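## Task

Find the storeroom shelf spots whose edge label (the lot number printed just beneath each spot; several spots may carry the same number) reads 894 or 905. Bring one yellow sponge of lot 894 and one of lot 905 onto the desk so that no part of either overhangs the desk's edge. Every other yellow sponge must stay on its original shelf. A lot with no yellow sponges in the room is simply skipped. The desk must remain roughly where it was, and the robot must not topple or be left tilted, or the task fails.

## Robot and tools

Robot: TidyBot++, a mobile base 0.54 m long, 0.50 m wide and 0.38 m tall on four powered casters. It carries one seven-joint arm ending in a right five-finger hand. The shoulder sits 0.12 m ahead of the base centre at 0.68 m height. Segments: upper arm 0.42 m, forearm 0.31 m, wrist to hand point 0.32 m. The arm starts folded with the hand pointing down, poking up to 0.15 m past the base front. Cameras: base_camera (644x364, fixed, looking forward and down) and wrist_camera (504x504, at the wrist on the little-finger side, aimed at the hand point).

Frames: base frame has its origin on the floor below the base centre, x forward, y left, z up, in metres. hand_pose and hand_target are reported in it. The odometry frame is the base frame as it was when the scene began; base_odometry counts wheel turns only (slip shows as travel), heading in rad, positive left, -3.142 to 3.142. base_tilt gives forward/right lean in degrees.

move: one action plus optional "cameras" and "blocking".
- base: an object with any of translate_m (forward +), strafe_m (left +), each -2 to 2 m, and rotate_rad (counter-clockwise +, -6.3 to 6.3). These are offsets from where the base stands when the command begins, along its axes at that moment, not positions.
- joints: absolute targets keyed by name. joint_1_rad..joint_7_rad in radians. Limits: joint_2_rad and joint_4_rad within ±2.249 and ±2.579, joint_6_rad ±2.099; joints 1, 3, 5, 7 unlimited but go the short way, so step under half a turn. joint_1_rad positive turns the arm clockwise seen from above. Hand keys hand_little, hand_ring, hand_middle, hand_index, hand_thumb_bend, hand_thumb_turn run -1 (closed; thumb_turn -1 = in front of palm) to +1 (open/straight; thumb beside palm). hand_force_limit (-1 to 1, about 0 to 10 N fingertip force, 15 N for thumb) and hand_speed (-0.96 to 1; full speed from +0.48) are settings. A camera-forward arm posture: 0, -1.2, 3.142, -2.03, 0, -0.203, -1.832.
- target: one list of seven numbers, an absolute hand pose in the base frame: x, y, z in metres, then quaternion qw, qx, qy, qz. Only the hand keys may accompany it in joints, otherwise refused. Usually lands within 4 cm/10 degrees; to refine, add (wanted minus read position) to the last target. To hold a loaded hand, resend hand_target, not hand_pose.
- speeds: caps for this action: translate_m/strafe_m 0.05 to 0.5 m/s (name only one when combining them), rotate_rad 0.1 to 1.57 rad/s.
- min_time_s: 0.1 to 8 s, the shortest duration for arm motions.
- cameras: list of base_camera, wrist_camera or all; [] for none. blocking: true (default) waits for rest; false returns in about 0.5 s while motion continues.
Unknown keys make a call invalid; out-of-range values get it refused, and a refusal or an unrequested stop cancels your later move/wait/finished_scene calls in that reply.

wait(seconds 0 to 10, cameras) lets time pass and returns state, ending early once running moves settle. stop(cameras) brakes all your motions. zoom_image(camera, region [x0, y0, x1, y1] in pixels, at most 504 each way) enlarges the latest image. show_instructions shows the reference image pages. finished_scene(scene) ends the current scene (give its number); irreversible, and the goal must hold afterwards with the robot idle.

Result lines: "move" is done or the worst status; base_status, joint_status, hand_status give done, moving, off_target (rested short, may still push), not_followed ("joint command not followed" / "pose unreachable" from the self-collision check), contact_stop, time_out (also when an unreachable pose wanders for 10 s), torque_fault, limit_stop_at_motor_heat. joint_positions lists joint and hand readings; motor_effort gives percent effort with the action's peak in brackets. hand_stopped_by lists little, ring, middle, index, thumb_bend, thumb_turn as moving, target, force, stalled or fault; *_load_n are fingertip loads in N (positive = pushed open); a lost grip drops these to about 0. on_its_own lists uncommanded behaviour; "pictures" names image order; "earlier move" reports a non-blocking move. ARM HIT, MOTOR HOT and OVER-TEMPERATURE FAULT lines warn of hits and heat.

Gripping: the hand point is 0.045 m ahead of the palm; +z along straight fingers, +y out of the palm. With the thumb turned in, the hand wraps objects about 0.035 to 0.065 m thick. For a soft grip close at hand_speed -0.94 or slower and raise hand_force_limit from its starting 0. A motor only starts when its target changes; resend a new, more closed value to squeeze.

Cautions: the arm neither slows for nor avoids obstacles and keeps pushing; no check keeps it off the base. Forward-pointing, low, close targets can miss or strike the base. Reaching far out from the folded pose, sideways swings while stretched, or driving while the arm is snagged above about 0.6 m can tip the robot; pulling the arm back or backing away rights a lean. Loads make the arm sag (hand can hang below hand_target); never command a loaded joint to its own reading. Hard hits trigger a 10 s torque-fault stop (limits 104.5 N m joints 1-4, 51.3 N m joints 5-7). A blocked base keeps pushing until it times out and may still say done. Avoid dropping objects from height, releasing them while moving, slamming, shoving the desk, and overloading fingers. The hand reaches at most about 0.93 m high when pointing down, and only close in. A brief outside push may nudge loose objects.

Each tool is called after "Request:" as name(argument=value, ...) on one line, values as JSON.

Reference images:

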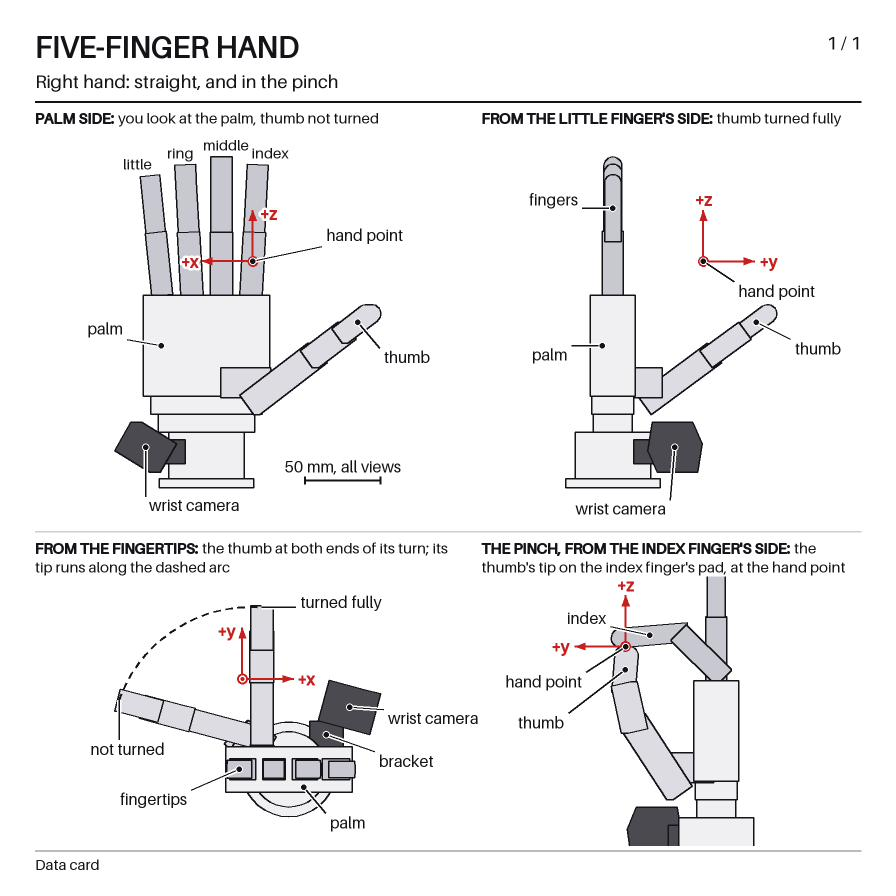

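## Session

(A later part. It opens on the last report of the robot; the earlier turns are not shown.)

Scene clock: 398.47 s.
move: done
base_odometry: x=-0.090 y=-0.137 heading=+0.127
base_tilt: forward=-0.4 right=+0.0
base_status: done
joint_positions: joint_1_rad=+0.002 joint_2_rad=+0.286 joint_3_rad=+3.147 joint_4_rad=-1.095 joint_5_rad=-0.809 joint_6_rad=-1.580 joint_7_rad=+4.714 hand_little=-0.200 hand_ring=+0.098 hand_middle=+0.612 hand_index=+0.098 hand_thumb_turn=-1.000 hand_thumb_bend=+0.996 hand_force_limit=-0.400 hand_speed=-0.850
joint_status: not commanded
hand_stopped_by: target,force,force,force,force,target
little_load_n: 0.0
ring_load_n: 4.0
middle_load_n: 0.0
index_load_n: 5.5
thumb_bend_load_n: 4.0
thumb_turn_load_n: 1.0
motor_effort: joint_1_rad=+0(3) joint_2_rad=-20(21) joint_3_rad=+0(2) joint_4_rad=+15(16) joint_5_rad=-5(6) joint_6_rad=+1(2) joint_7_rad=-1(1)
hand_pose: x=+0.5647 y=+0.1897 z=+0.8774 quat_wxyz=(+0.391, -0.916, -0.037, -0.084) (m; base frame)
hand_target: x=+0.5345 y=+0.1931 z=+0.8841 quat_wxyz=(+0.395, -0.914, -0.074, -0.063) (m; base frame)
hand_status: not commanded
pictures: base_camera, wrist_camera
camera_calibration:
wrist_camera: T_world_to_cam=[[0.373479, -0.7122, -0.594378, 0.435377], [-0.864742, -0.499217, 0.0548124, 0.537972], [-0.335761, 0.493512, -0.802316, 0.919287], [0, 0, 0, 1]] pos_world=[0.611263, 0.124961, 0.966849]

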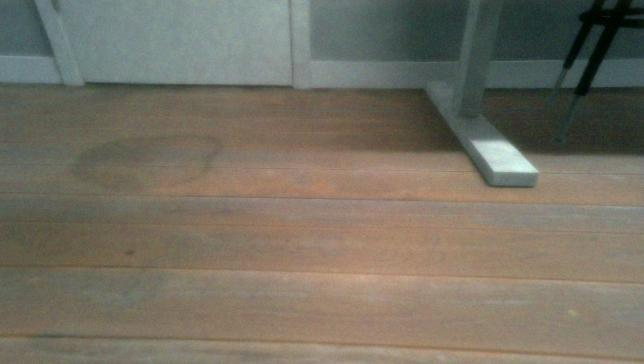

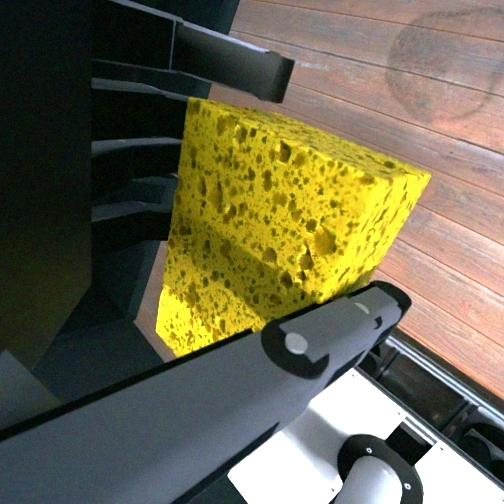

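Request:
move(base={"strafe_m":-0.71}, speeds={"strafe_m":0.35})

Request:
move(base={"translate_m":0.25}, speeds={"translate_m":0.15}, cameras=["all"])

Scene clock: 405.73 s.
move: done
base_odometry: x=+0.000 y=-0.841 heading=+0.126
base_tilt: forward=-0.4 right=+0.0
base_status: done
joint_positions: joint_1_rad=+0.001 joint_2_rad=+0.286 joint_3_rad=+3.147 joint_4_rad=-1.095 joint_5_rad=-0.809 joint_6_rad=-1.580 joint_7_rad=+4.714 hand_little=-0.200 hand_ring=+0.098 hand_middle=+0.612 hand_index=+0.098 hand_thumb_turn=-1.000 hand_thumb_bend=+0.996 hand_force_limit=-0.400 hand_speed=-0.850
joint_status: not commanded
hand_stopped_by: target,force,force,force,force,target
little_load_n: 0.0
ring_load_n: 4.0
middle_load_n: -0.5
index_load_n: 5.5
thumb_bend_load_n: 4.0
thumb_turn_load_n: 1.0
motor_effort: joint_1_rad=+1(3) joint_2_rad=-20(21) joint_3_rad=+0(2) joint_4_rad=+15(16) joint_5_rad=-5(6) joint_6_rad=+1(2) joint_7_rad=-1(1)
hand_pose: x=+0.5646 y=+0.1900 z=+0.8774 quat_wxyz=(+0.391, -0.916, -0.037, -0.084) (m; base frame)
hand_target: x=+0.5345 y=+0.1931 z=+0.8841 quat_wxyz=(+0.395, -0.914, -0.074, -0.063) (m; base frame)
hand_status: not commanded
pictures: none

Scene clock: 408.00 s.
move: done
base_odometry: x=+0.248 y=-0.810 heading=+0.126
base_tilt: forward=-0.4 right=+0.0
base_status: done
joint_positions: joint_1_rad=+0.001 joint_2_rad=+0.280 joint_3_rad=+3.147 joint_4_rad=-1.096 joint_5_rad=-0.809 joint_6_rad=-1.580 joint_7_rad=+4.714 hand_little=-0.200 hand_ring=+0.098 hand_middle=+0.612 hand_index=+0.098 hand_thumb_turn=-1.000 hand_thumb_bend=+0.996 hand_force_limit=-0.400 hand_speed=-0.850
joint_status: not commanded
hand_stopped_by: target,force,force,force,force,target
little_load_n: 0.0
ring_load_n: 4.0
middle_load_n: 0.0
index_load_n: 5.5
thumb_bend_load_n: 4.0
thumb_turn_load_n: 1.0
motor_effort: joint_1_rad=+0(1) joint_2_rad=-20(23) joint_3_rad=+0(1) joint_4_rad=+15(16) joint_5_rad=-4(5) joint_6_rad=+1(2) joint_7_rad=-1(1)
hand_pose: x=+0.5634 y=+0.1900 z=+0.8798 quat_wxyz=(+0.391, -0.916, -0.038, -0.087) (m; base frame)
hand_target: x=+0.5345 y=+0.1931 z=+0.8841 quat_wxyz=(+0.395, -0.914, -0.074, -0.063) (m; base frame)
hand_status: not commanded
pictures: base_camera, wrist_camera
camera_calibration:
wrist_camera: T_world_to_cam=[[0.377187, -0.711907, -0.592383, 0.433617], [-0.864634, -0.499886, 0.0502101, 0.54104], [-0.331869, 0.493256, -0.80409, 0.91999], [0, 0, 0, 1]] pos_world=[0.609563, 0.125362, 0.969457]

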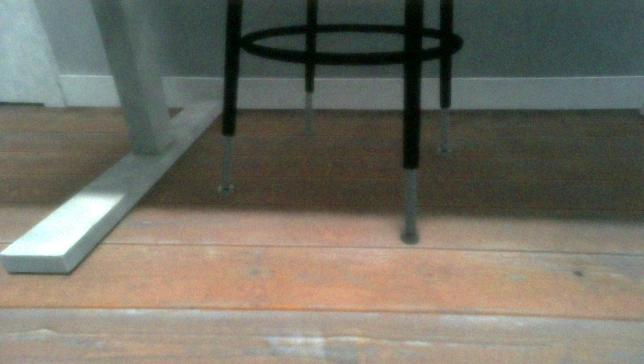

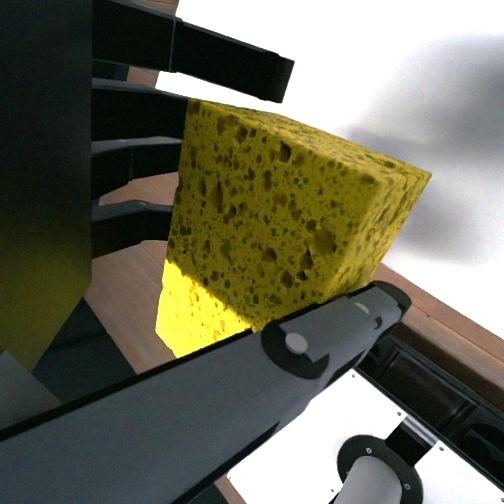

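Request:
move(base={"translate_m":0.17}, speeds={"translate_m":0.1})

Request:
move(joints={"joint_2_rad":0.38}, min_time_s=3, cameras=["wrist_camera"])

Scene clock: 421.53 s.
move: done
base_odometry: x=+0.417 y=-0.789 heading=+0.125
base_tilt: forward=-0.4 right=+0.0
base_status: done
joint_positions: joint_1_rad=+0.001 joint_2_rad=+0.276 joint_3_rad=+3.147 joint_4_rad=-1.096 joint_5_rad=-0.809 joint_6_rad=-1.580 joint_7_rad=+4.714 hand_little=-0.200 hand_ring=+0.098 hand_middle=+0.612 hand_index=+0.098 hand_thumb_turn=-1.000 hand_thumb_bend=+0.996 hand_force_limit=-0.400 hand_speed=-0.850
joint_status: not commanded
hand_stopped_by: target,force,force,force,force,target
little_load_n: 0.0
ring_load_n: 4.0
middle_load_n: 0.0
index_load_n: 5.5
thumb_bend_load_n: 4.5
thumb_turn_load_n: 1.0
motor_effort: joint_1_rad=+0(1) joint_2_rad=-20(23) joint_3_rad=+0(1) joint_4_rad=+15(16) joint_5_rad=-5(5) joint_6_rad=+1(2) joint_7_rad=-1(1)
hand_pose: x=+0.5625 y=+0.1900 z=+0.8814 quat_wxyz=(+0.390, -0.916, -0.039, -0.088) (m; base frame)
hand_target: x=+0.5345 y=+0.1931 z=+0.8841 quat_wxyz=(+0.395, -0.914, -0.074, -0.063) (m; base frame)
hand_status: not commanded
pictures: none

Scene clock: 424.83 s.
move: done
base_odometry: x=+0.417 y=-0.789 heading=+0.125
base_tilt: forward=-0.4 right=+0.0
base_status: not commanded
joint_positions: joint_1_rad=+0.001 joint_2_rad=+0.340 joint_3_rad=+3.147 joint_4_rad=-1.096 joint_5_rad=-0.809 joint_6_rad=-1.580 joint_7_rad=+4.714 hand_little=-0.200 hand_ring=+0.098 hand_middle=+0.612 hand_index=+0.098 hand_thumb_turn=-1.000 hand_thumb_bend=+0.996 hand_force_limit=-0.400 hand_speed=-0.850
joint_status: all done
hand_stopped_by: target,force,force,force,force,target
little_load_n: 0.0
ring_load_n: 4.0
middle_load_n: 0.0
index_load_n: 5.5
thumb_bend_load_n: 4.0
thumb_turn_load_n: 1.0
motor_effort: joint_1_rad=+0(1) joint_2_rad=-21(22) joint_3_rad=+0(1) joint_4_rad=+15(16) joint_5_rad=-4(6) joint_6_rad=+1(2) joint_7_rad=-1(1)
hand_pose: x=+0.5743 y=+0.1900 z=+0.8529 quat_wxyz=(+0.392, -0.918, -0.026, -0.059) (m; base frame)
hand_target: x=+0.5557 y=+0.1931 z=+0.8329 quat_wxyz=(+0.399, -0.916, -0.051, -0.008) (m; base frame)
hand_status: not commanded
pictures: wrist_camera
camera_calibration:
wrist_camera: T_world_to_cam=[[0.341023, -0.7119, -0.613923, 0.452656], [-0.860053, -0.499915, 0.101953, 0.505023], [-0.37949, 0.493238, -0.782754, 0.911228], [0, 0, 0, 1]] pos_world=[0.625782, 0.125262, 0.939674]

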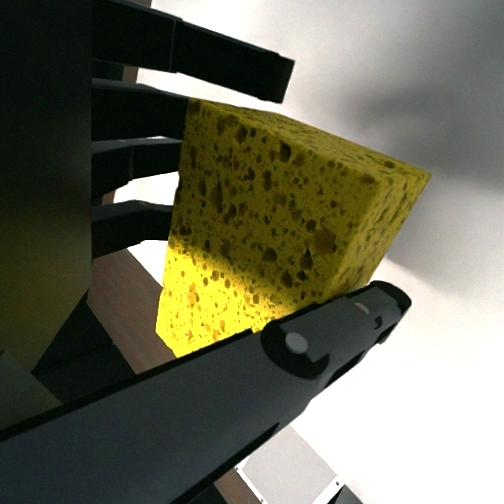

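Request:
move(joints={"joint_2_rad":0.49}, min_time_s=4, cameras=["wrist_camera"])

Scene clock: 433.00 s.
move: done
base_odometry: x=+0.417 y=-0.789 heading=+0.125
base_tilt: forward=-0.4 right=+0.0
base_status: not commanded
joint_positions: joint_1_rad=+0.001 joint_2_rad=+0.447 joint_3_rad=+3.147 joint_4_rad=-1.096 joint_5_rad=-0.809 joint_6_rad=-1.580 joint_7_rad=+4.714 hand_little=-0.200 hand_ring=+0.098 hand_middle=+0.612 hand_index=+0.098 hand_thumb_turn=-1.000 hand_thumb_bend=+0.996 hand_force_limit=-0.400 hand_speed=-0.850
joint_status: all done
hand_stopped_by: target,force,force,force,force,target
little_load_n: 0.0
ring_load_n: 4.0
middle_load_n: 0.0
index_load_n: 5.5
thumb_bend_load_n: 4.0
thumb_turn_load_n: 1.0
motor_effort: joint_1_rad=+0(1) joint_2_rad=-24(25) joint_3_rad=+0(1) joint_4_rad=+15(16) joint_5_rad=-4(5) joint_6_rad=+0(1) joint_7_rad=-1(1)
hand_pose: x=+0.5899 y=+0.1900 z=+0.8035 quat_wxyz=(+0.392, -0.920, -0.005, -0.010) (m; base frame)
hand_target: x=+0.5697 y=+0.1931 z=+0.7840 quat_wxyz=(+0.401, -0.915, -0.029, +0.042) (m; base frame)
hand_status: not commanded
pictures: wrist_camera
camera_calibration:
wrist_camera: T_world_to_cam=[[0.273771, -0.711775, -0.646859, 0.483158], [-0.844302, -0.499976, 0.192816, 0.441169], [-0.460655, 0.493357, -0.737832, 0.89025], [0, 0, 0, 1]] pos_world=[0.650304, 0.125262, 0.884325]

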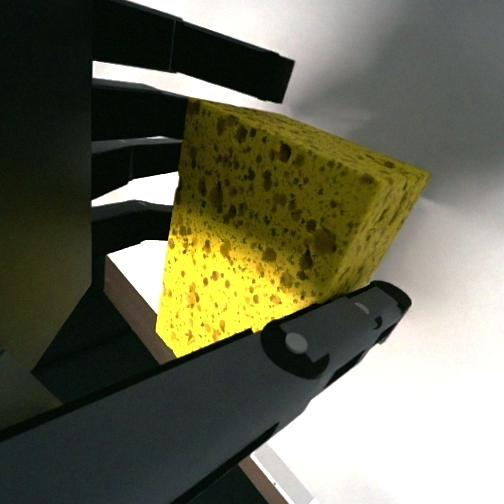

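Request:
move(joints={"joint_2_rad":0.52}, min_time_s=3, cameras=["wrist_camera"])

Scene clock: 438.97 s.
move: done
base_odometry: x=+0.417 y=-0.789 heading=+0.125
base_tilt: forward=-0.4 right=+0.0
base_status: not commanded
joint_positions: joint_1_rad=+0.001 joint_2_rad=+0.475 joint_3_rad=+3.147 joint_4_rad=-1.096 joint_5_rad=-0.809 joint_6_rad=-1.580 joint_7_rad=+4.714 hand_little=-0.200 hand_ring=+0.098 hand_middle=+0.612 hand_index=+0.098 hand_thumb_turn=-1.000 hand_thumb_bend=+0.996 hand_force_limit=-0.400 hand_speed=-0.850
joint_status: all done
hand_stopped_by: target,force,force,force,force,target
little_load_n: 0.0
ring_load_n: 4.0
middle_load_n: 0.0
index_load_n: 5.5
thumb_bend_load_n: 4.5
thumb_turn_load_n: 1.0
motor_effort: joint_1_rad=+0(1) joint_2_rad=-25(26) joint_3_rad=-1(1) joint_4_rad=+15(16) joint_5_rad=-6(6) joint_6_rad=-1(1) joint_7_rad=-1(1)
hand_pose: x=+0.5932 y=+0.1900 z=+0.7901 quat_wxyz=(+0.393, -0.920, +0.000, +0.003) (m; base frame)
hand_target: x=+0.5725 y=+0.1931 z=+0.7704 quat_wxyz=(+0.401, -0.914, -0.023, +0.056) (m; base frame)
hand_status: not commanded
pictures: wrist_camera
camera_calibration:
wrist_camera: T_world_to_cam=[[0.255411, -0.711762, -0.65434, 0.490399], [-0.838507, -0.499999, 0.21658, 0.424282], [-0.481322, 0.493352, -0.724523, 0.883601], [0, 0, 0, 1]] pos_world=[0.655807, 0.125262, 0.869185]

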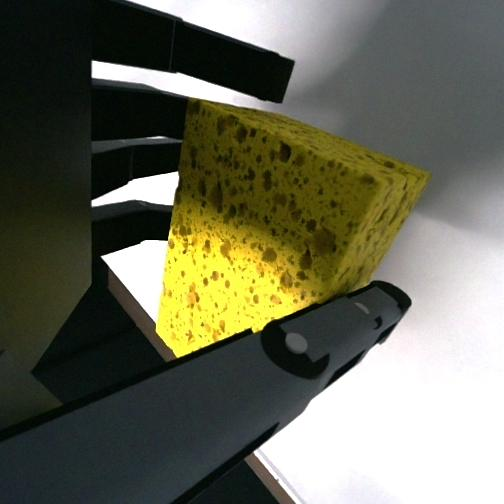

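Request:
move(joints={"joint_2_rad":0.64,"joint_4_rad":-0.98}, min_time_s=3, cameras=["wrist_camera"])

Scene clock: 452.90 s.
move: done
base_odometry: x=+0.417 y=-0.789 heading=+0.125
base_tilt: forward=-0.4 right=+0.0
base_status: not commanded
joint_positions: joint_1_rad=+0.001 joint_2_rad=+0.593 joint_3_rad=+3.147 joint_4_rad=-0.997 joint_5_rad=-0.809 joint_6_rad=-1.580 joint_7_rad=+4.714 hand_little=-0.200 hand_ring=+0.098 hand_middle=+0.612 hand_index=+0.098 hand_thumb_turn=-1.000 hand_thumb_bend=+0.996 hand_force_limit=-0.400 hand_speed=-0.850
joint_status: all done
hand_stopped_by: target,force,force,force,force,target
little_load_n: 0.0
ring_load_n: 4.0
middle_load_n: 0.0
index_load_n: 5.5
thumb_bend_load_n: 4.0
thumb_turn_load_n: 0.5
motor_effort: joint_1_rad=+0(1) joint_2_rad=-28(28) joint_3_rad=-1(2) joint_4_rad=+15(16) joint_5_rad=-5(5) joint_6_rad=-1(1) joint_7_rad=-1(1)
hand_pose: x=+0.6306 y=+0.1899 z=+0.7591 quat_wxyz=(+0.392, -0.920, +0.004, +0.012) (m; base frame)
hand_target: x=+0.6175 y=+0.1931 z=+0.7452 quat_wxyz=(+0.401, -0.914, -0.025, +0.051) (m; base frame)
hand_status: not commanded
pictures: wrist_camera
camera_calibration:
wrist_camera: T_world_to_cam=[[0.242448, -0.711863, -0.659143, 0.472319], [-0.833804, -0.500228, 0.233545, 0.446478], [-0.495974, 0.492974, -0.714833, 0.881191], [0, 0, 0, 1]] pos_world=[0.694809, 0.125163, 0.836958]

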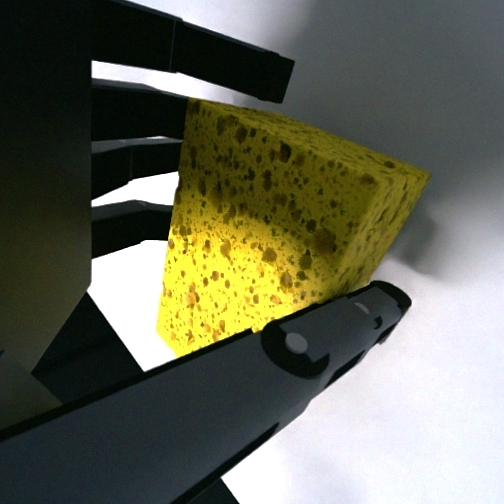

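Request:
move(joints={"joint_2_rad":0.66}, min_time_s=2, cameras=["wrist_camera"])

Scene clock: 457.43 s.
move: done
base_odometry: x=+0.417 y=-0.789 heading=+0.125
base_tilt: forward=-0.4 right=+0.0
base_status: not commanded
joint_positions: joint_1_rad=+0.001 joint_2_rad=+0.612 joint_3_rad=+3.147 joint_4_rad=-0.997 joint_5_rad=-0.809 joint_6_rad=-1.580 joint_7_rad=+4.714 hand_little=-0.200 hand_ring=+0.098 hand_middle=+0.612 hand_index=+0.098 hand_thumb_turn=-1.000 hand_thumb_bend=+0.996 hand_force_limit=-0.400 hand_speed=-0.850
joint_status: all done
hand_stopped_by: target,force,force,force,force,target
little_load_n: 0.0
ring_load_n: 4.0
middle_load_n: 0.0
index_load_n: 5.5
thumb_bend_load_n: 4.0
thumb_turn_load_n: 1.0
motor_effort: joint_1_rad=+0(1) joint_2_rad=-28(29) joint_3_rad=-1(2) joint_4_rad=+14(15) joint_5_rad=-5(5) joint_6_rad=-1(2) joint_7_rad=-1(1)
hand_pose: x=+0.6319 y=+0.1899 z=+0.7497 quat_wxyz=(+0.392, -0.920, +0.008, +0.021) (m; base frame)
hand_target: x=+0.6186 y=+0.1931 z=+0.7353 quat_wxyz=(+0.401, -0.914, -0.021, +0.060) (m; base frame)
hand_status: not commanded
pictures: wrist_camera
camera_calibration:
wrist_camera: T_world_to_cam=[[0.23022, -0.711833, -0.663545, 0.476734], [-0.829373, -0.50021, 0.248857, 0.435573], [-0.509057, 0.493035, -0.705534, 0.876348], [0, 0, 0, 1]] pos_world=[0.69761, 0.125163, 0.826232]

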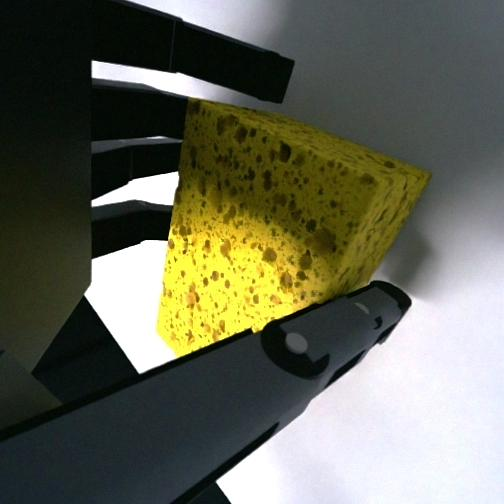

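Request:
move(joints={"joint_2_rad":0.68}, min_time_s=2, cameras=["wrist_camera"])

Scene clock: 463.70 s.
move: done
base_odometry: x=+0.417 y=-0.789 heading=+0.125
base_tilt: forward=-0.4 right=+0.0
base_status: not commanded
joint_positions: joint_1_rad=+0.001 joint_2_rad=+0.618 joint_3_rad=+3.147 joint_4_rad=-0.993 joint_5_rad=-0.809 joint_6_rad=-1.581 joint_7_rad=+4.714 hand_little=-0.200 hand_ring=+0.098 hand_middle=+0.612 hand_index=+0.098 hand_thumb_turn=-1.000 hand_thumb_bend=+0.996 hand_force_limit=-0.400 hand_speed=-0.850
joint_status: all done
hand_stopped_by: target,force,force,force,force,target
little_load_n: 0.0
ring_load_n: 4.0
middle_load_n: 0.0
index_load_n: 3.5
thumb_bend_load_n: 4.0
thumb_turn_load_n: 2.5
motor_effort: joint_1_rad=+0(1) joint_2_rad=-26(29) joint_3_rad=+0(2) joint_4_rad=+13(15) joint_5_rad=-4(5) joint_6_rad=+0(1) joint_7_rad=-1(1)
hand_pose: x=+0.6335 y=+0.1898 z=+0.7481 quat_wxyz=(+0.392, -0.920, +0.008, +0.021) (m; base frame)
hand_target: x=+0.6196 y=+0.1931 z=+0.7253 quat_wxyz=(+0.401, -0.913, -0.017, +0.069) (m; base frame)
hand_status: not commanded
pictures: wrist_camera
camera_calibration:
wrist_camera: T_world_to_cam=[[0.229763, -0.711834, -0.663702, 0.475729], [-0.828888, -0.500513, 0.249863, 0.436253], [-0.510052, 0.492726, -0.70503, 0.876404], [0, 0, 0, 1]] pos_world=[0.699312, 0.125163, 0.824631]

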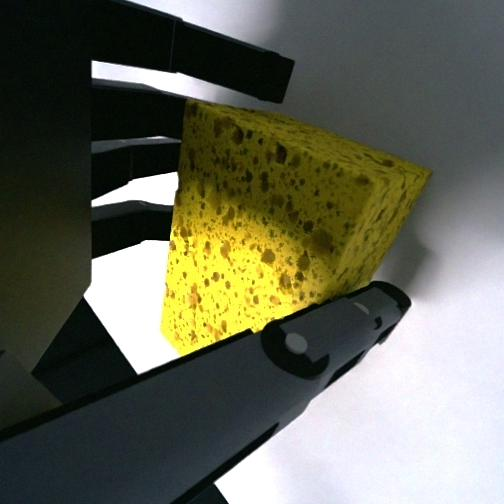

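Request:
move(joints={"hand_index":1,"hand_middle":1,"hand_ring":1,"hand_little":1,"hand_speed":-0.85}, cameras=["wrist_camera"])

Scene clock: 472.53 s.
move: done
base_odometry: x=+0.417 y=-0.789 heading=+0.125
base_tilt: forward=-0.4 right=+0.0
base_status: not commanded
joint_positions: joint_1_rad=+0.002 joint_2_rad=+0.632 joint_3_rad=+3.147 joint_4_rad=-0.986 joint_5_rad=-0.809 joint_6_rad=-1.581 joint_7_rad=+4.714 hand_little=+1.000 hand_ring=+1.000 hand_middle=+1.000 hand_index=+1.000 hand_thumb_turn=-1.000 hand_thumb_bend=+0.995 hand_force_limit=-0.400 hand_speed=-0.850
joint_status: all done
hand_stopped_by: target,target,target,target,force,target
little_load_n: -0.5
ring_load_n: 0.0
middle_load_n: 0.0
index_load_n: 0.0
thumb_bend_load_n: 0.0
thumb_turn_load_n: 0.0
motor_effort: joint_1_rad=+0(3) joint_2_rad=-29(29) joint_3_rad=-1(2) joint_4_rad=+14(15) joint_5_rad=-5(5) joint_6_rad=-1(2) joint_7_rad=-1(1)
hand_pose: x=+0.6361 y=+0.1896 z=+0.7425 quat_wxyz=(+0.392, -0.919, +0.009, +0.025) (m; base frame)
hand_target: x=+0.6196 y=+0.1931 z=+0.7253 quat_wxyz=(+0.401, -0.913, -0.017, +0.069) (m; base frame)
hand_status: not commanded
pictures: wrist_camera
camera_calibration:
wrist_camera: T_world_to_cam=[[0.224247, -0.711754, -0.665673, 0.476201], [-0.826937, -0.500399, 0.256467, 0.433492], [-0.515643, 0.492958, -0.700789, 0.874301], [0, 0, 0, 1]] pos_world=[0.702511, 0.124863, 0.818519]

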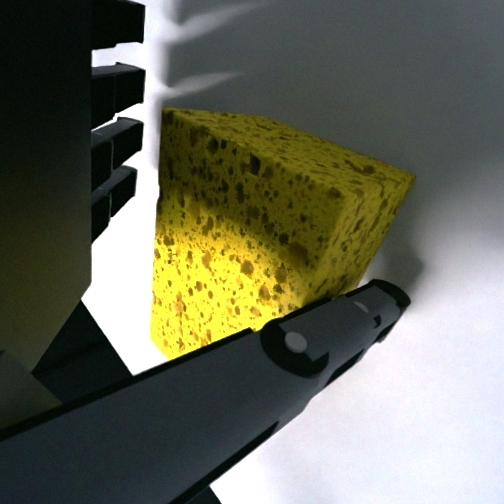

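Request:
move(joints={"joint_2_rad":0.3}, min_time_s=3, cameras=["wrist_camera"])

Scene clock: 479.47 s.
move: done
base_odometry: x=+0.417 y=-0.789 heading=+0.125
base_tilt: forward=-0.4 right=+0.0
base_status: not commanded
joint_positions: joint_1_rad=+0.002 joint_2_rad=+0.327 joint_3_rad=+3.147 joint_4_rad=-0.986 joint_5_rad=-0.809 joint_6_rad=-1.581 joint_7_rad=+4.714 hand_little=+1.000 hand_ring=+1.000 hand_middle=+1.000 hand_index=+1.000 hand_thumb_turn=-1.000 hand_thumb_bend=+0.995 hand_force_limit=-0.400 hand_speed=-0.850
joint_status: all done
hand_stopped_by: target,target,target,target,force,target
little_load_n: 0.0
ring_load_n: 0.0
middle_load_n: 0.0
index_load_n: 0.0
thumb_bend_load_n: 0.0
thumb_turn_load_n: 0.0
motor_effort: joint_1_rad=+0(1) joint_2_rad=-21(30) joint_3_rad=+0(2) joint_4_rad=+15(16) joint_5_rad=-5(5) joint_6_rad=+1(2) joint_7_rad=-1(1)
hand_pose: x=+0.5942 y=+0.1897 z=+0.8947 quat_wxyz=(+0.389, -0.913, -0.050, -0.115) (m; base frame)
hand_target: x=+0.5678 y=+0.1931 z=+0.9079 quat_wxyz=(+0.391, -0.910, -0.092, -0.104) (m; base frame)
hand_status: not commanded
pictures: wrist_camera
camera_calibration:
wrist_camera: T_world_to_cam=[[0.413521, -0.712146, -0.567317, 0.386649], [-0.865866, -0.500266, -0.00315603, 0.615193], [-0.281562, 0.492525, -0.823494, 0.93], [0, 0, 0, 1]] pos_world=[0.63464, 0.125063, 0.987143]

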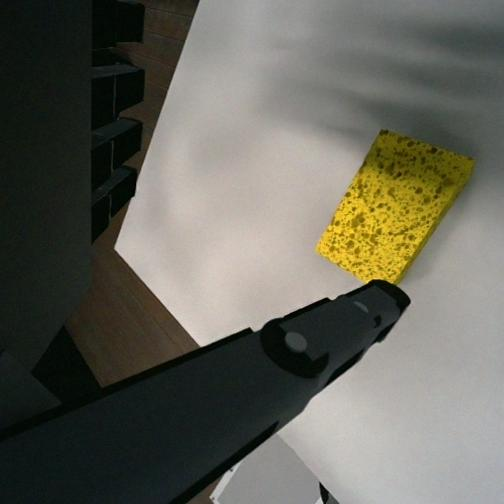

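Request:
move(base={"translate_m":-0.42})

Request:
move(joints={"joint_1_rad":0,"joint_2_rad":-0.6,"joint_3_rad":3.142,"joint_4_rad":-2.53,"joint_5_rad":0,"joint_6_rad":0.53,"joint_7_rad":-1.832,"hand_thumb_turn":1}, base={"strafe_m":-1.7}, cameras=["all"])

Scene clock: 518.20 s.
move: done
base_odometry: x=+0.001 y=-0.842 heading=+0.126
base_tilt: forward=-0.4 right=+0.0
base_status: done
joint_positions: joint_1_rad=+0.002 joint_2_rad=+0.312 joint_3_rad=+3.146 joint_4_rad=-0.986 joint_5_rad=-0.809 joint_6_rad=-1.582 joint_7_rad=+4.714 hand_little=+1.000 hand_ring=+1.000 hand_middle=+1.000 hand_index=+1.000 hand_thumb_turn=-1.000 hand_thumb_bend=+0.995 hand_force_limit=-0.400 hand_speed=-0.850
joint_status: not commanded
hand_stopped_by: target,target,target,target,force,target
little_load_n: 0.0
ring_load_n: 0.0
middle_load_n: 0.0
index_load_n: 0.0
thumb_bend_load_n: 0.0
thumb_turn_load_n: 0.0
motor_effort: joint_1_rad=+0(2) joint_2_rad=-21(25) joint_3_rad=+0(1) joint_4_rad=+15(16) joint_5_rad=-4(5) joint_6_rad=+1(3) joint_7_rad=-1(1)
hand_pose: x=+0.5907 y=+0.1899 z=+0.9017 quat_wxyz=(+0.389, -0.912, -0.054, -0.121) (m; base frame)
hand_target: x=+0.5678 y=+0.1931 z=+0.9079 quat_wxyz=(+0.391, -0.910, -0.092, -0.104) (m; base frame)
hand_status: not commanded
pictures: none

Scene clock: 525.53 s.
move: done
base_odometry: x=+0.214 y=-2.528 heading=+0.125
base_tilt: forward=-0.4 right=+0.0
base_status: done
joint_positions: joint_1_rad=+0.001 joint_2_rad=-0.581 joint_3_rad=+3.146 joint_4_rad=-2.512 joint_5_rad=-0.035 joint_6_rad=+0.442 joint_7_rad=+4.491 hand_little=+1.000 hand_ring=+1.000 hand_middle=+1.000 hand_index=+1.000 hand_thumb_turn=+1.000 hand_thumb_bend=+0.995 hand_force_limit=-0.400 hand_speed=-0.850
joint_status: all done
hand_stopped_by: target,target,target,target,force,target
little_load_n: 0.0
ring_load_n: -0.5
middle_load_n: 0.0
index_load_n: 0.0
thumb_bend_load_n: 0.0
thumb_turn_load_n: 0.0
motor_effort: joint_1_rad=+0(4) joint_2_rad=+1(22) joint_3_rad=+2(3) joint_4_rad=+18(19) joint_5_rad=+1(5) joint_6_rad=+7(8) joint_7_rad=-1(3)
hand_pose: x=+0.5059 y=-0.0565 z=+0.9039 quat_wxyz=(+0.087, -0.671, +0.094, -0.730) (m; base frame)
hand_target: x=+0.5008 y=-0.0490 z=+0.9287 quat_wxyz=(+0.100, -0.639, +0.084, -0.758) (m; base frame)
hand_status: not commanded
pictures: base_camera, wrist_camera
camera_calibration:
wrist_camera: T_world_to_cam=[[-0.0828549, -0.996561, -0.000822119, -0.0240376], [-0.4342, 0.0368423, -0.900063, 1.03841], [0.896998, -0.0742176, -0.43576, 0.0552899], [0, 0, 0, 1]] pos_world=[0.39929, -0.0581087, 0.958704]

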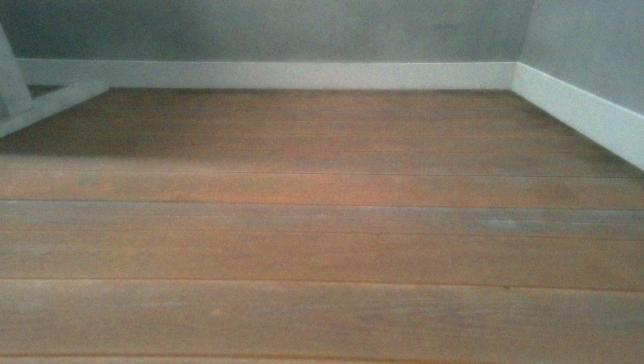

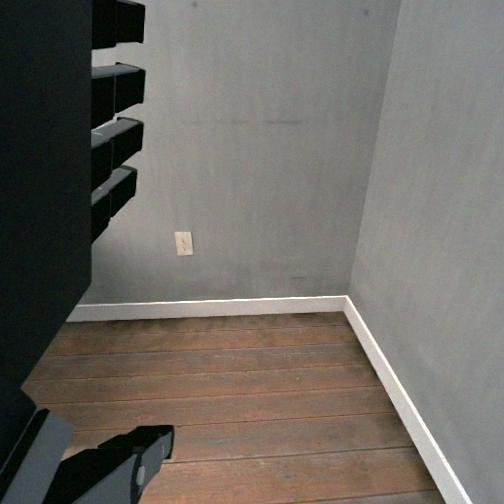

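Request:
move(base={"translate_m":-1.87}, cameras=["all"])

Scene clock: 542.57 s.
move: done
base_odometry: x=-1.642 y=-2.762 heading=+0.126
base_tilt: forward=-0.4 right=+0.0
base_status: done
joint_positions: joint_1_rad=+0.001 joint_2_rad=-0.588 joint_3_rad=+3.146 joint_4_rad=-2.514 joint_5_rad=-0.035 joint_6_rad=+0.445 joint_7_rad=+4.491 hand_little=+1.000 hand_ring=+1.000 hand_middle=+1.000 hand_index=+1.000 hand_thumb_turn=+1.000 hand_thumb_bend=+0.995 hand_force_limit=-0.400 hand_speed=-0.850
joint_status: not commanded
hand_stopped_by: target,target,target,target,force,target
little_load_n: 0.0
ring_load_n: 0.0
middle_load_n: 0.0
index_load_n: 0.0
thumb_bend_load_n: 0.0
thumb_turn_load_n: 0.0
motor_effort: joint_1_rad=+0(1) joint_2_rad=+2(3) joint_3_rad=+2(3) joint_4_rad=+18(19) joint_5_rad=+1(1) joint_6_rad=+8(8) joint_7_rad=-1(1)
hand_pose: x=+0.5042 y=-0.0565 z=+0.9068 quat_wxyz=(+0.087, -0.668, +0.093, -0.733) (m; base frame)
hand_target: x=+0.5008 y=-0.0490 z=+0.9287 quat_wxyz=(+0.100, -0.639, +0.084, -0.758) (m; base frame)
hand_status: not commanded
pictures: base_camera, wrist_camera
camera_calibration:
wrist_camera: T_world_to_cam=[[-0.0827979, -0.996566, -0.00122615, -0.0238535], [-0.426337, 0.0365335, -0.903826, 1.03961], [0.900767, -0.0743121, -0.427897, 0.049032], [0, 0, 0, 1]] pos_world=[0.397085, -0.0581086, 0.960583]

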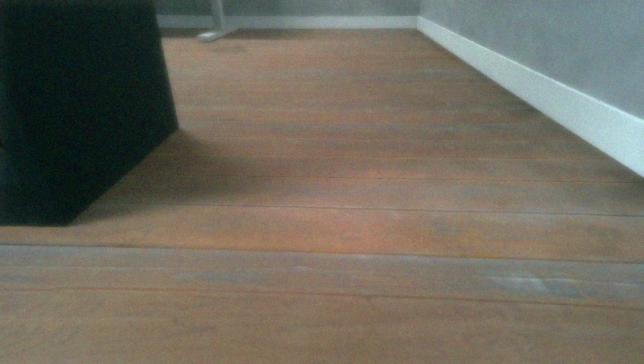

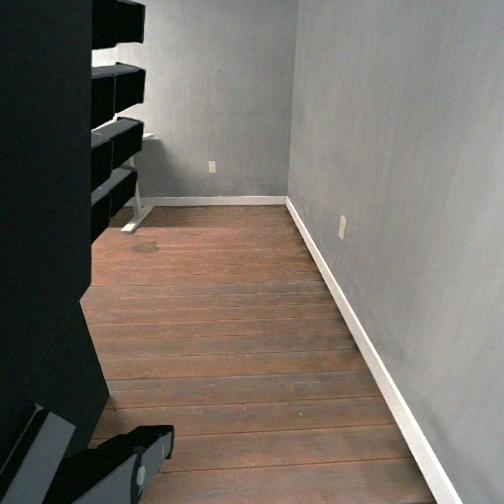

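Request:
move(base={"strafe_m":0.97}, cameras=["all"])

Scene clock: 554.57 s.
move: done
base_odometry: x=-1.763 y=-1.799 heading=+0.127
base_tilt: forward=-0.4 right=+0.0
base_status: done
joint_positions: joint_1_rad=+0.001 joint_2_rad=-0.588 joint_3_rad=+3.146 joint_4_rad=-2.514 joint_5_rad=-0.034 joint_6_rad=+0.446 joint_7_rad=+4.491 hand_little=+1.000 hand_ring=+1.000 hand_middle=+1.000 hand_index=+1.000 hand_thumb_turn=+1.000 hand_thumb_bend=+0.995 hand_force_limit=-0.400 hand_speed=-0.850
joint_status: not commanded
hand_stopped_by: target,target,target,target,force,target
little_load_n: 0.0
ring_load_n: 0.0
middle_load_n: 0.0
index_load_n: 0.0
thumb_bend_load_n: 0.0
thumb_turn_load_n: 0.0
motor_effort: joint_1_rad=+0(1) joint_2_rad=+2(2) joint_3_rad=+0(3) joint_4_rad=+18(19) joint_5_rad=+1(1) joint_6_rad=+8(8) joint_7_rad=-1(1)
hand_pose: x=+0.5042 y=-0.0564 z=+0.9069 quat_wxyz=(+0.087, -0.668, +0.092, -0.733) (m; base frame)
hand_target: x=+0.5008 y=-0.0490 z=+0.9287 quat_wxyz=(+0.100, -0.639, +0.084, -0.758) (m; base frame)
hand_status: not commanded
pictures: base_camera, wrist_camera
camera_calibration:
wrist_camera: T_world_to_cam=[[-0.0824489, -0.996595, -0.000101379, -0.024875], [-0.426019, 0.0353368, -0.904024, 1.03969], [0.900949, -0.0744926, -0.427482, 0.0486083], [0, 0, 0, 1]] pos_world=[0.397085, -0.0579088, 0.960685]

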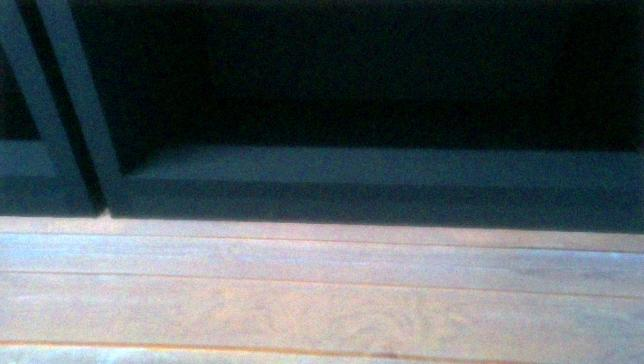

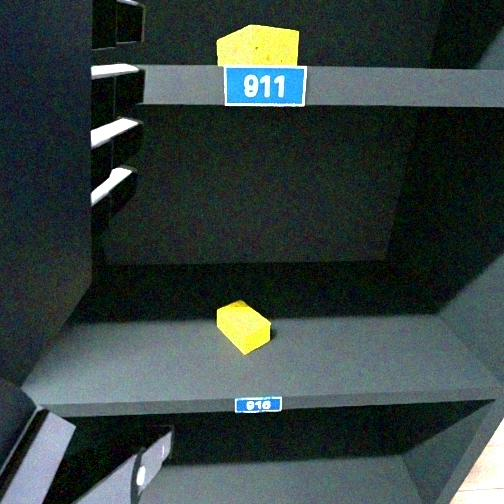

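Request:
zoom_image(camera="wrist_camera", region=[220, 385, 300, 425])

Request:
move(base={"strafe_m":0.93}, cameras=["all"])

Scaled by 6.300.

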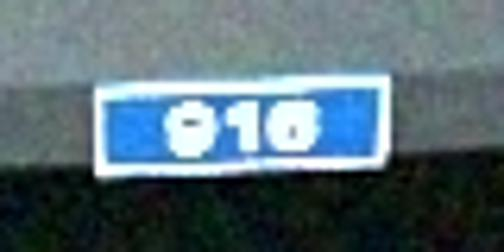

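Scene clock: 565.77 s.
move: time_out
base_odometry: x=-1.880 y=-0.879 heading=+0.125
base_tilt: forward=-0.4 right=+0.0
base_status: strafe_m time_out (by the wheels' count: +0.927 of +0.930)
joint_positions: joint_1_rad=+0.001 joint_2_rad=-0.593 joint_3_rad=+3.146 joint_4_rad=-2.514 joint_5_rad=-0.032 joint_6_rad=+0.449 joint_7_rad=+4.491 hand_little=+1.000 hand_ring=+1.000 hand_middle=+1.000 hand_index=+1.000 hand_thumb_turn=+1.000 hand_thumb_bend=+0.995 hand_force_limit=-0.400 hand_speed=-0.850
joint_status: not commanded
hand_stopped_by: target,target,target,target,force,target
little_load_n: 0.0
ring_load_n: 0.0
middle_load_n: 0.0
index_load_n: 0.0
thumb_bend_load_n: 0.0
thumb_turn_load_n: 0.0
motor_effort: joint_1_rad=+0(2) joint_2_rad=+2(6) joint_3_rad=+1(4) joint_4_rad=+18(19) joint_5_rad=+1(2) joint_6_rad=+8(9) joint_7_rad=-1(1)
hand_pose: x=+0.5032 y=-0.0562 z=+0.9095 quat_wxyz=(+0.087, -0.665, +0.091, -0.736) (m; base frame)
hand_target: x=+0.5008 y=-0.0490 z=+0.9287 quat_wxyz=(+0.100, -0.639, +0.084, -0.758) (m; base frame)
hand_status: not commanded
pictures: base_camera, wrist_camera
camera_calibration:
wrist_camera: T_world_to_cam=[[-0.0817585, -0.996652, 0.000953521, -0.0260838], [-0.419417, 0.0335382, -0.907174, 1.04111], [0.904105, -0.0745691, -0.420755, 0.042964], [0, 0, 0, 1]] pos_world=[0.395683, -0.0577096, 0.96257]

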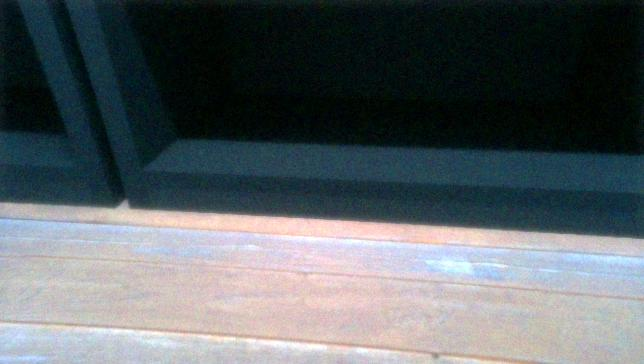

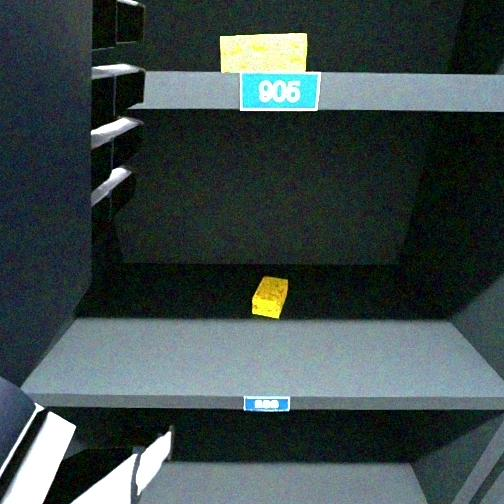

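Request:
zoom_image(camera="wrist_camera", region=[200, 20, 340, 120])

Request:
move(base={"translate_m":0.03})

Request:
move(base={"rotate_rad":-0.045}, joints={"joint_6_rad":0.75}, cameras=["all"])

Scaled by 3.600.

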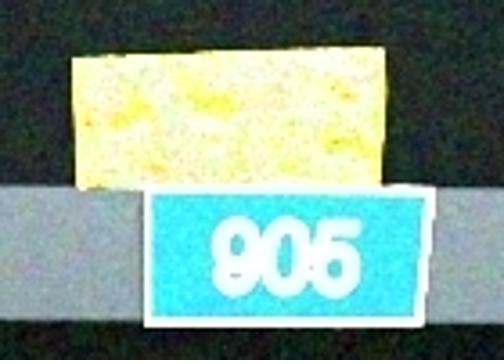

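Scene clock: 574.10 s.
move: done
base_odometry: x=-1.851 y=-0.875 heading=+0.125
base_tilt: forward=-0.4 right=+0.0
base_status: done
joint_positions: joint_1_rad=+0.001 joint_2_rad=-0.594 joint_3_rad=+3.146 joint_4_rad=-2.515 joint_5_rad=-0.032 joint_6_rad=+0.449 joint_7_rad=+4.491 hand_little=+1.000 hand_ring=+1.000 hand_middle=+1.000 hand_index=+1.000 hand_thumb_turn=+1.000 hand_thumb_bend=+0.995 hand_force_limit=-0.400 hand_speed=-0.850
joint_status: not commanded
hand_stopped_by: target,target,target,target,force,target
little_load_n: 0.0
ring_load_n: 0.0
middle_load_n: 0.0
index_load_n: 0.0
thumb_bend_load_n: 0.0
thumb_turn_load_n: 0.0
motor_effort: joint_1_rad=+0(1) joint_2_rad=+2(4) joint_3_rad=+1(3) joint_4_rad=+18(19) joint_5_rad=+1(1) joint_6_rad=+8(8) joint_7_rad=-1(1)
hand_pose: x=+0.5029 y=-0.0562 z=+0.9097 quat_wxyz=(+0.087, -0.665, +0.091, -0.736) (m; base frame)
hand_target: x=+0.5008 y=-0.0490 z=+0.9287 quat_wxyz=(+0.100, -0.639, +0.084, -0.758) (m; base frame)
hand_status: not commanded
pictures: none

Scene clock: 574.97 s.
move: done
base_odometry: x=-1.850 y=-0.875 heading=+0.081
base_tilt: forward=-0.4 right=+0.0
base_status: done
joint_positions: joint_1_rad=+0.001 joint_2_rad=-0.595 joint_3_rad=+3.146 joint_4_rad=-2.522 joint_5_rad=-0.032 joint_6_rad=+0.684 joint_7_rad=+4.491 hand_little=+1.000 hand_ring=+1.000 hand_middle=+1.000 hand_index=+1.000 hand_thumb_turn=+1.000 hand_thumb_bend=+0.995 hand_force_limit=-0.400 hand_speed=-0.850
joint_status: all done
hand_stopped_by: target,target,target,target,force,target
little_load_n: 0.0
ring_load_n: 0.0
middle_load_n: 0.0
index_load_n: 0.0
thumb_bend_load_n: 0.0
thumb_turn_load_n: 0.0
motor_effort: joint_1_rad=+0(1) joint_2_rad=+2(3) joint_3_rad=+2(3) joint_4_rad=+17(20) joint_5_rad=+1(1) joint_6_rad=+8(9) joint_7_rad=-1(1)
hand_pose: x=+0.4960 y=-0.0585 z=+0.9816 quat_wxyz=(+0.093, -0.577, +0.082, -0.807) (m; base frame)
hand_target: x=+0.4908 y=-0.0490 z=+0.9994 quat_wxyz=(+0.108, -0.552, +0.073, -0.824) (m; base frame)
hand_status: not commanded
pictures: base_camera, wrist_camera
camera_calibration:
wrist_camera: T_world_to_cam=[[-0.0876586, -0.996043, -0.0146713, -0.0107067], [-0.201943, 0.0321907, -0.978868, 1.06597], [0.975467, -0.0828434, -0.203965, -0.169123], [0, 0, 0, 1]] pos_world=[0.3793, -0.0589893, 1.00879]

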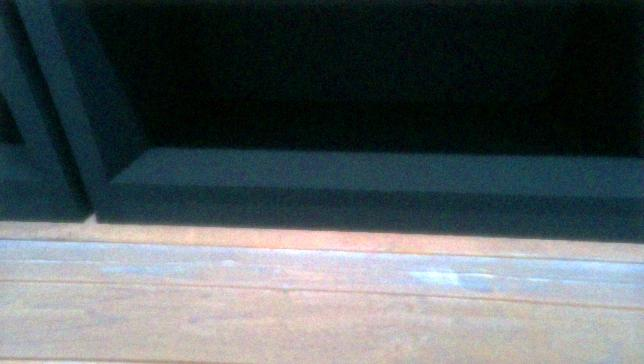

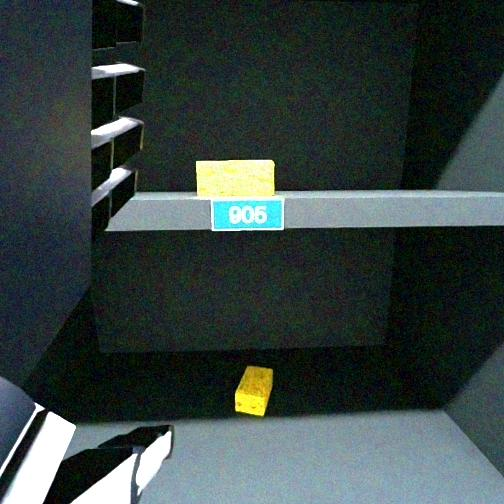

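Request:
move(joints={"joint_2_rad":-0.82,"joint_4_rad":-1.9,"joint_6_rad":-0.25}, base={"strafe_m":-0.05}, cameras=["all"])

Scene clock: 637.53 s.
move: done
base_odometry: x=-1.846 y=-0.925 heading=+0.081
base_tilt: forward=-0.4 right=+0.0
base_status: done
joint_positions: joint_1_rad=+0.001 joint_2_rad=-0.798 joint_3_rad=+3.146 joint_4_rad=-1.915 joint_5_rad=-0.031 joint_6_rad=-0.154 joint_7_rad=+4.491 hand_little=+1.000 hand_ring=+1.000 hand_middle=+1.000 hand_index=+1.000 hand_thumb_turn=+1.000 hand_thumb_bend=+0.995 hand_force_limit=-0.400 hand_speed=-0.850
joint_status: all done
hand_stopped_by: target,target,target,target,force,target
little_load_n: 0.0
ring_load_n: 0.0
middle_load_n: 0.0
index_load_n: 0.0
thumb_bend_load_n: 0.0
thumb_turn_load_n: 0.0
motor_effort: joint_1_rad=+0(1) joint_2_rad=+7(8) joint_3_rad=+2(3) joint_4_rad=+17(20) joint_5_rad=+1(1) joint_6_rad=+7(8) joint_7_rad=-1(1)
hand_pose: x=+0.4215 y=-0.0505 z=+1.1652 quat_wxyz=(+0.102, -0.589, +0.075, -0.798) (m; base frame)
hand_target: x=+0.4122 y=-0.0491 z=+1.1498 quat_wxyz=(+0.102, -0.612, +0.081, -0.780) (m; base frame)
hand_status: not commanded
pictures: base_camera, wrist_camera
camera_calibration:
wrist_camera: T_world_to_cam=[[-0.0620085, -0.998008, -0.0116135, -0.0210092], [-0.230135, 0.0256193, -0.972821, 1.23489], [0.971181, -0.0576505, -0.231265, -0.0234499], [0, 0, 0, 1]] pos_world=[0.305664, -0.0539563, 1.19566]

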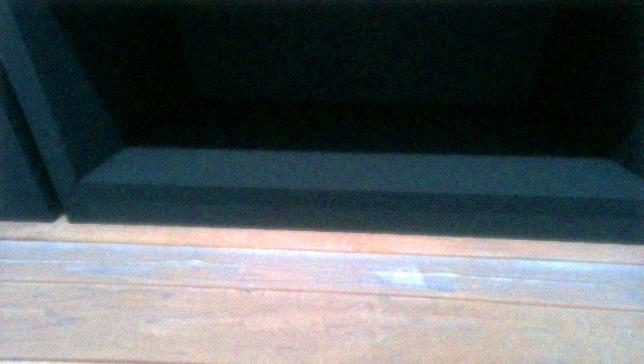

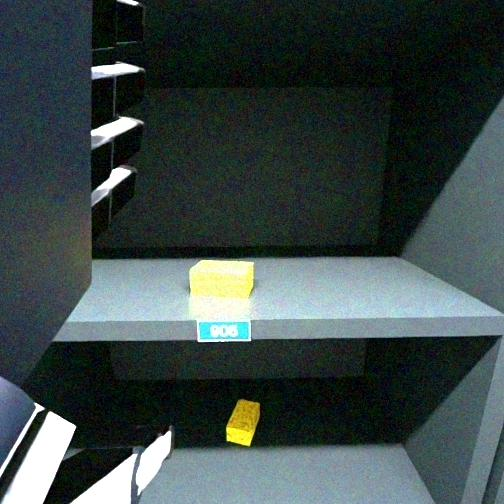

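Request:
zoom_image(camera="wrist_camera", region=[170, 240, 290, 360])

Scaled by 4.200.

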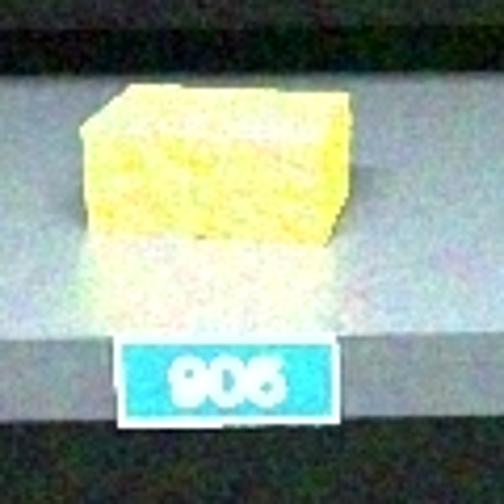

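Request:
zoom_image(camera="wrist_camera", region=[190, 315, 260, 350])

Scaled by 7.200.

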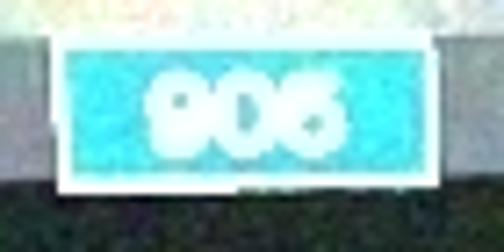

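Request:
move(joints={"joint_2_rad":-0.6,"joint_4_rad":-2.53,"joint_6_rad":0.85}, base={"translate_m":0.05}, cameras=["wrist_camera"])

Request:
zoom_image(camera="wrist_camera", region=[190, 180, 290, 280])

Scene clock: 659.03 s.
move: done
base_odometry: x=-1.796 y=-0.922 heading=+0.081
base_tilt: forward=-0.4 right=+0.0
base_status: done
joint_positions: joint_1_rad=+0.001 joint_2_rad=-0.622 joint_3_rad=+3.146 joint_4_rad=-2.513 joint_5_rad=-0.031 joint_6_rad=+0.761 joint_7_rad=+4.491 hand_little=+1.000 hand_ring=+1.000 hand_middle=+1.000 hand_index=+1.000 hand_thumb_turn=+1.000 hand_thumb_bend=+0.995 hand_force_limit=-0.400 hand_speed=-0.850
joint_status: all done
hand_stopped_by: target,target,target,target,force,target
little_load_n: 0.0
ring_load_n: 0.0
middle_load_n: 0.0
index_load_n: 0.0
thumb_bend_load_n: 0.0
thumb_turn_load_n: 0.0
motor_effort: joint_1_rad=+1(1) joint_2_rad=+2(9) joint_3_rad=+2(2) joint_4_rad=+18(20) joint_5_rad=+0(1) joint_6_rad=+7(8) joint_7_rad=-1(1)
hand_pose: x=+0.4811 y=-0.0591 z=+1.0216 quat_wxyz=(+0.096, -0.530, +0.076, -0.839) (m; base frame)
hand_target: x=+0.4811 y=-0.0490 z=+1.0304 quat_wxyz=(+0.112, -0.510, +0.067, -0.850) (m; base frame)
hand_status: not commanded
pictures: wrist_camera
camera_calibration:
wrist_camera: T_world_to_cam=[[-0.0878593, -0.99587, -0.0228805, -0.00353332], [-0.0893957, 0.0307593, -0.995521, 1.06496], [0.992113, -0.0854204, -0.091729, -0.269344], [0, 0, 0, 1]] pos_world=[0.362112, -0.0592835, 1.0354]

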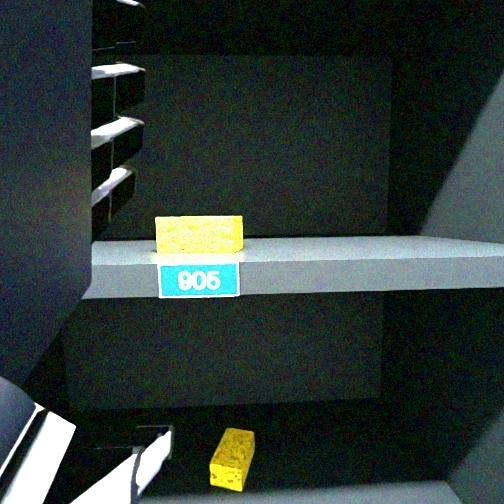

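Scaled by 5.040.

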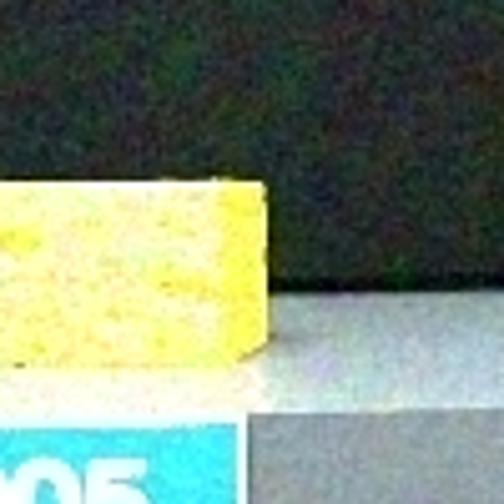

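Request:
move(joints={"joint_1_rad":0.229,"joint_2_rad":-0.35,"joint_4_rad":-0.827,"joint_5_rad":0,"joint_6_rad":-1.178,"joint_7_rad":3.142,"hand_thumb_turn":-1,"hand_thumb_bend":1}, min_time_s=4, cameras=["wrist_camera"])

Scene clock: 706.10 s.
move: done
base_odometry: x=-1.796 y=-0.922 heading=+0.081
base_tilt: forward=-0.4 right=+0.0
base_status: not commanded
joint_positions: joint_1_rad=+0.210 joint_2_rad=-0.372 joint_3_rad=+3.146 joint_4_rad=-0.841 joint_5_rad=-0.031 joint_6_rad=-1.083 joint_7_rad=+3.182 hand_little=+1.000 hand_ring=+1.000 hand_middle=+1.000 hand_index=+1.000 hand_thumb_turn=-1.000 hand_thumb_bend=+1.000 hand_force_limit=-0.400 hand_speed=-0.850
joint_status: all done
hand_stopped_by: target,target,target,target,target,target
little_load_n: 0.0
ring_load_n: 0.5
middle_load_n: 0.0
index_load_n: 0.0
thumb_bend_load_n: 0.0
thumb_turn_load_n: 0.0
motor_effort: joint_1_rad=+1(2) joint_2_rad=+2(3) joint_3_rad=+1(3) joint_4_rad=+10(19) joint_5_rad=+0(2) joint_6_rad=+7(9) joint_7_rad=-1(2)
hand_pose: x=+0.4312 y=-0.0286 z=+1.2997 quat_wxyz=(+0.449, -0.453, +0.533, -0.555) (m; base frame)
hand_target: x=+0.4339 y=-0.0406 z=+1.2693 quat_wxyz=(+0.421, -0.458, +0.577, -0.530) (m; base frame)
hand_status: not commanded
pictures: wrist_camera
camera_calibration:
wrist_camera: T_world_to_cam=[[-0.0951179, -0.268562, -0.958555, 1.26886], [-0.338359, 0.914312, -0.222591, 0.464352], [0.936197, 0.303163, -0.177838, -0.0445426], [0, 0, 0, 1]] pos_world=[0.31951, -0.0702903, 1.31171]

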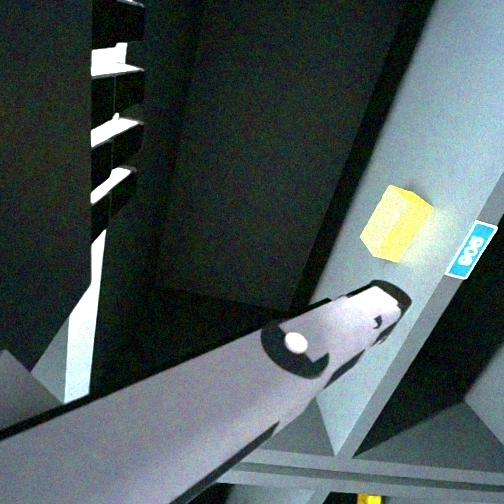

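Request:
zoom_image(camera="wrist_camera", region=[340, 170, 504, 334])

Scaled by 3.073.

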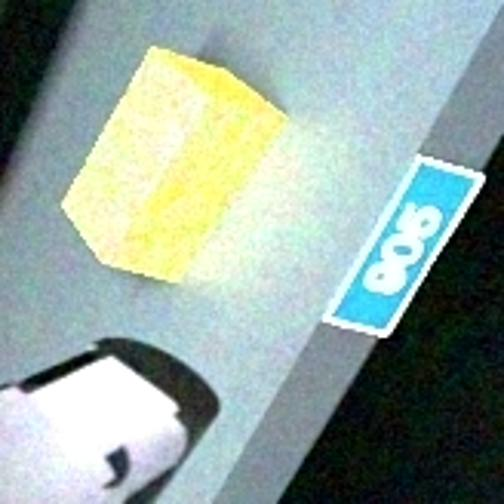

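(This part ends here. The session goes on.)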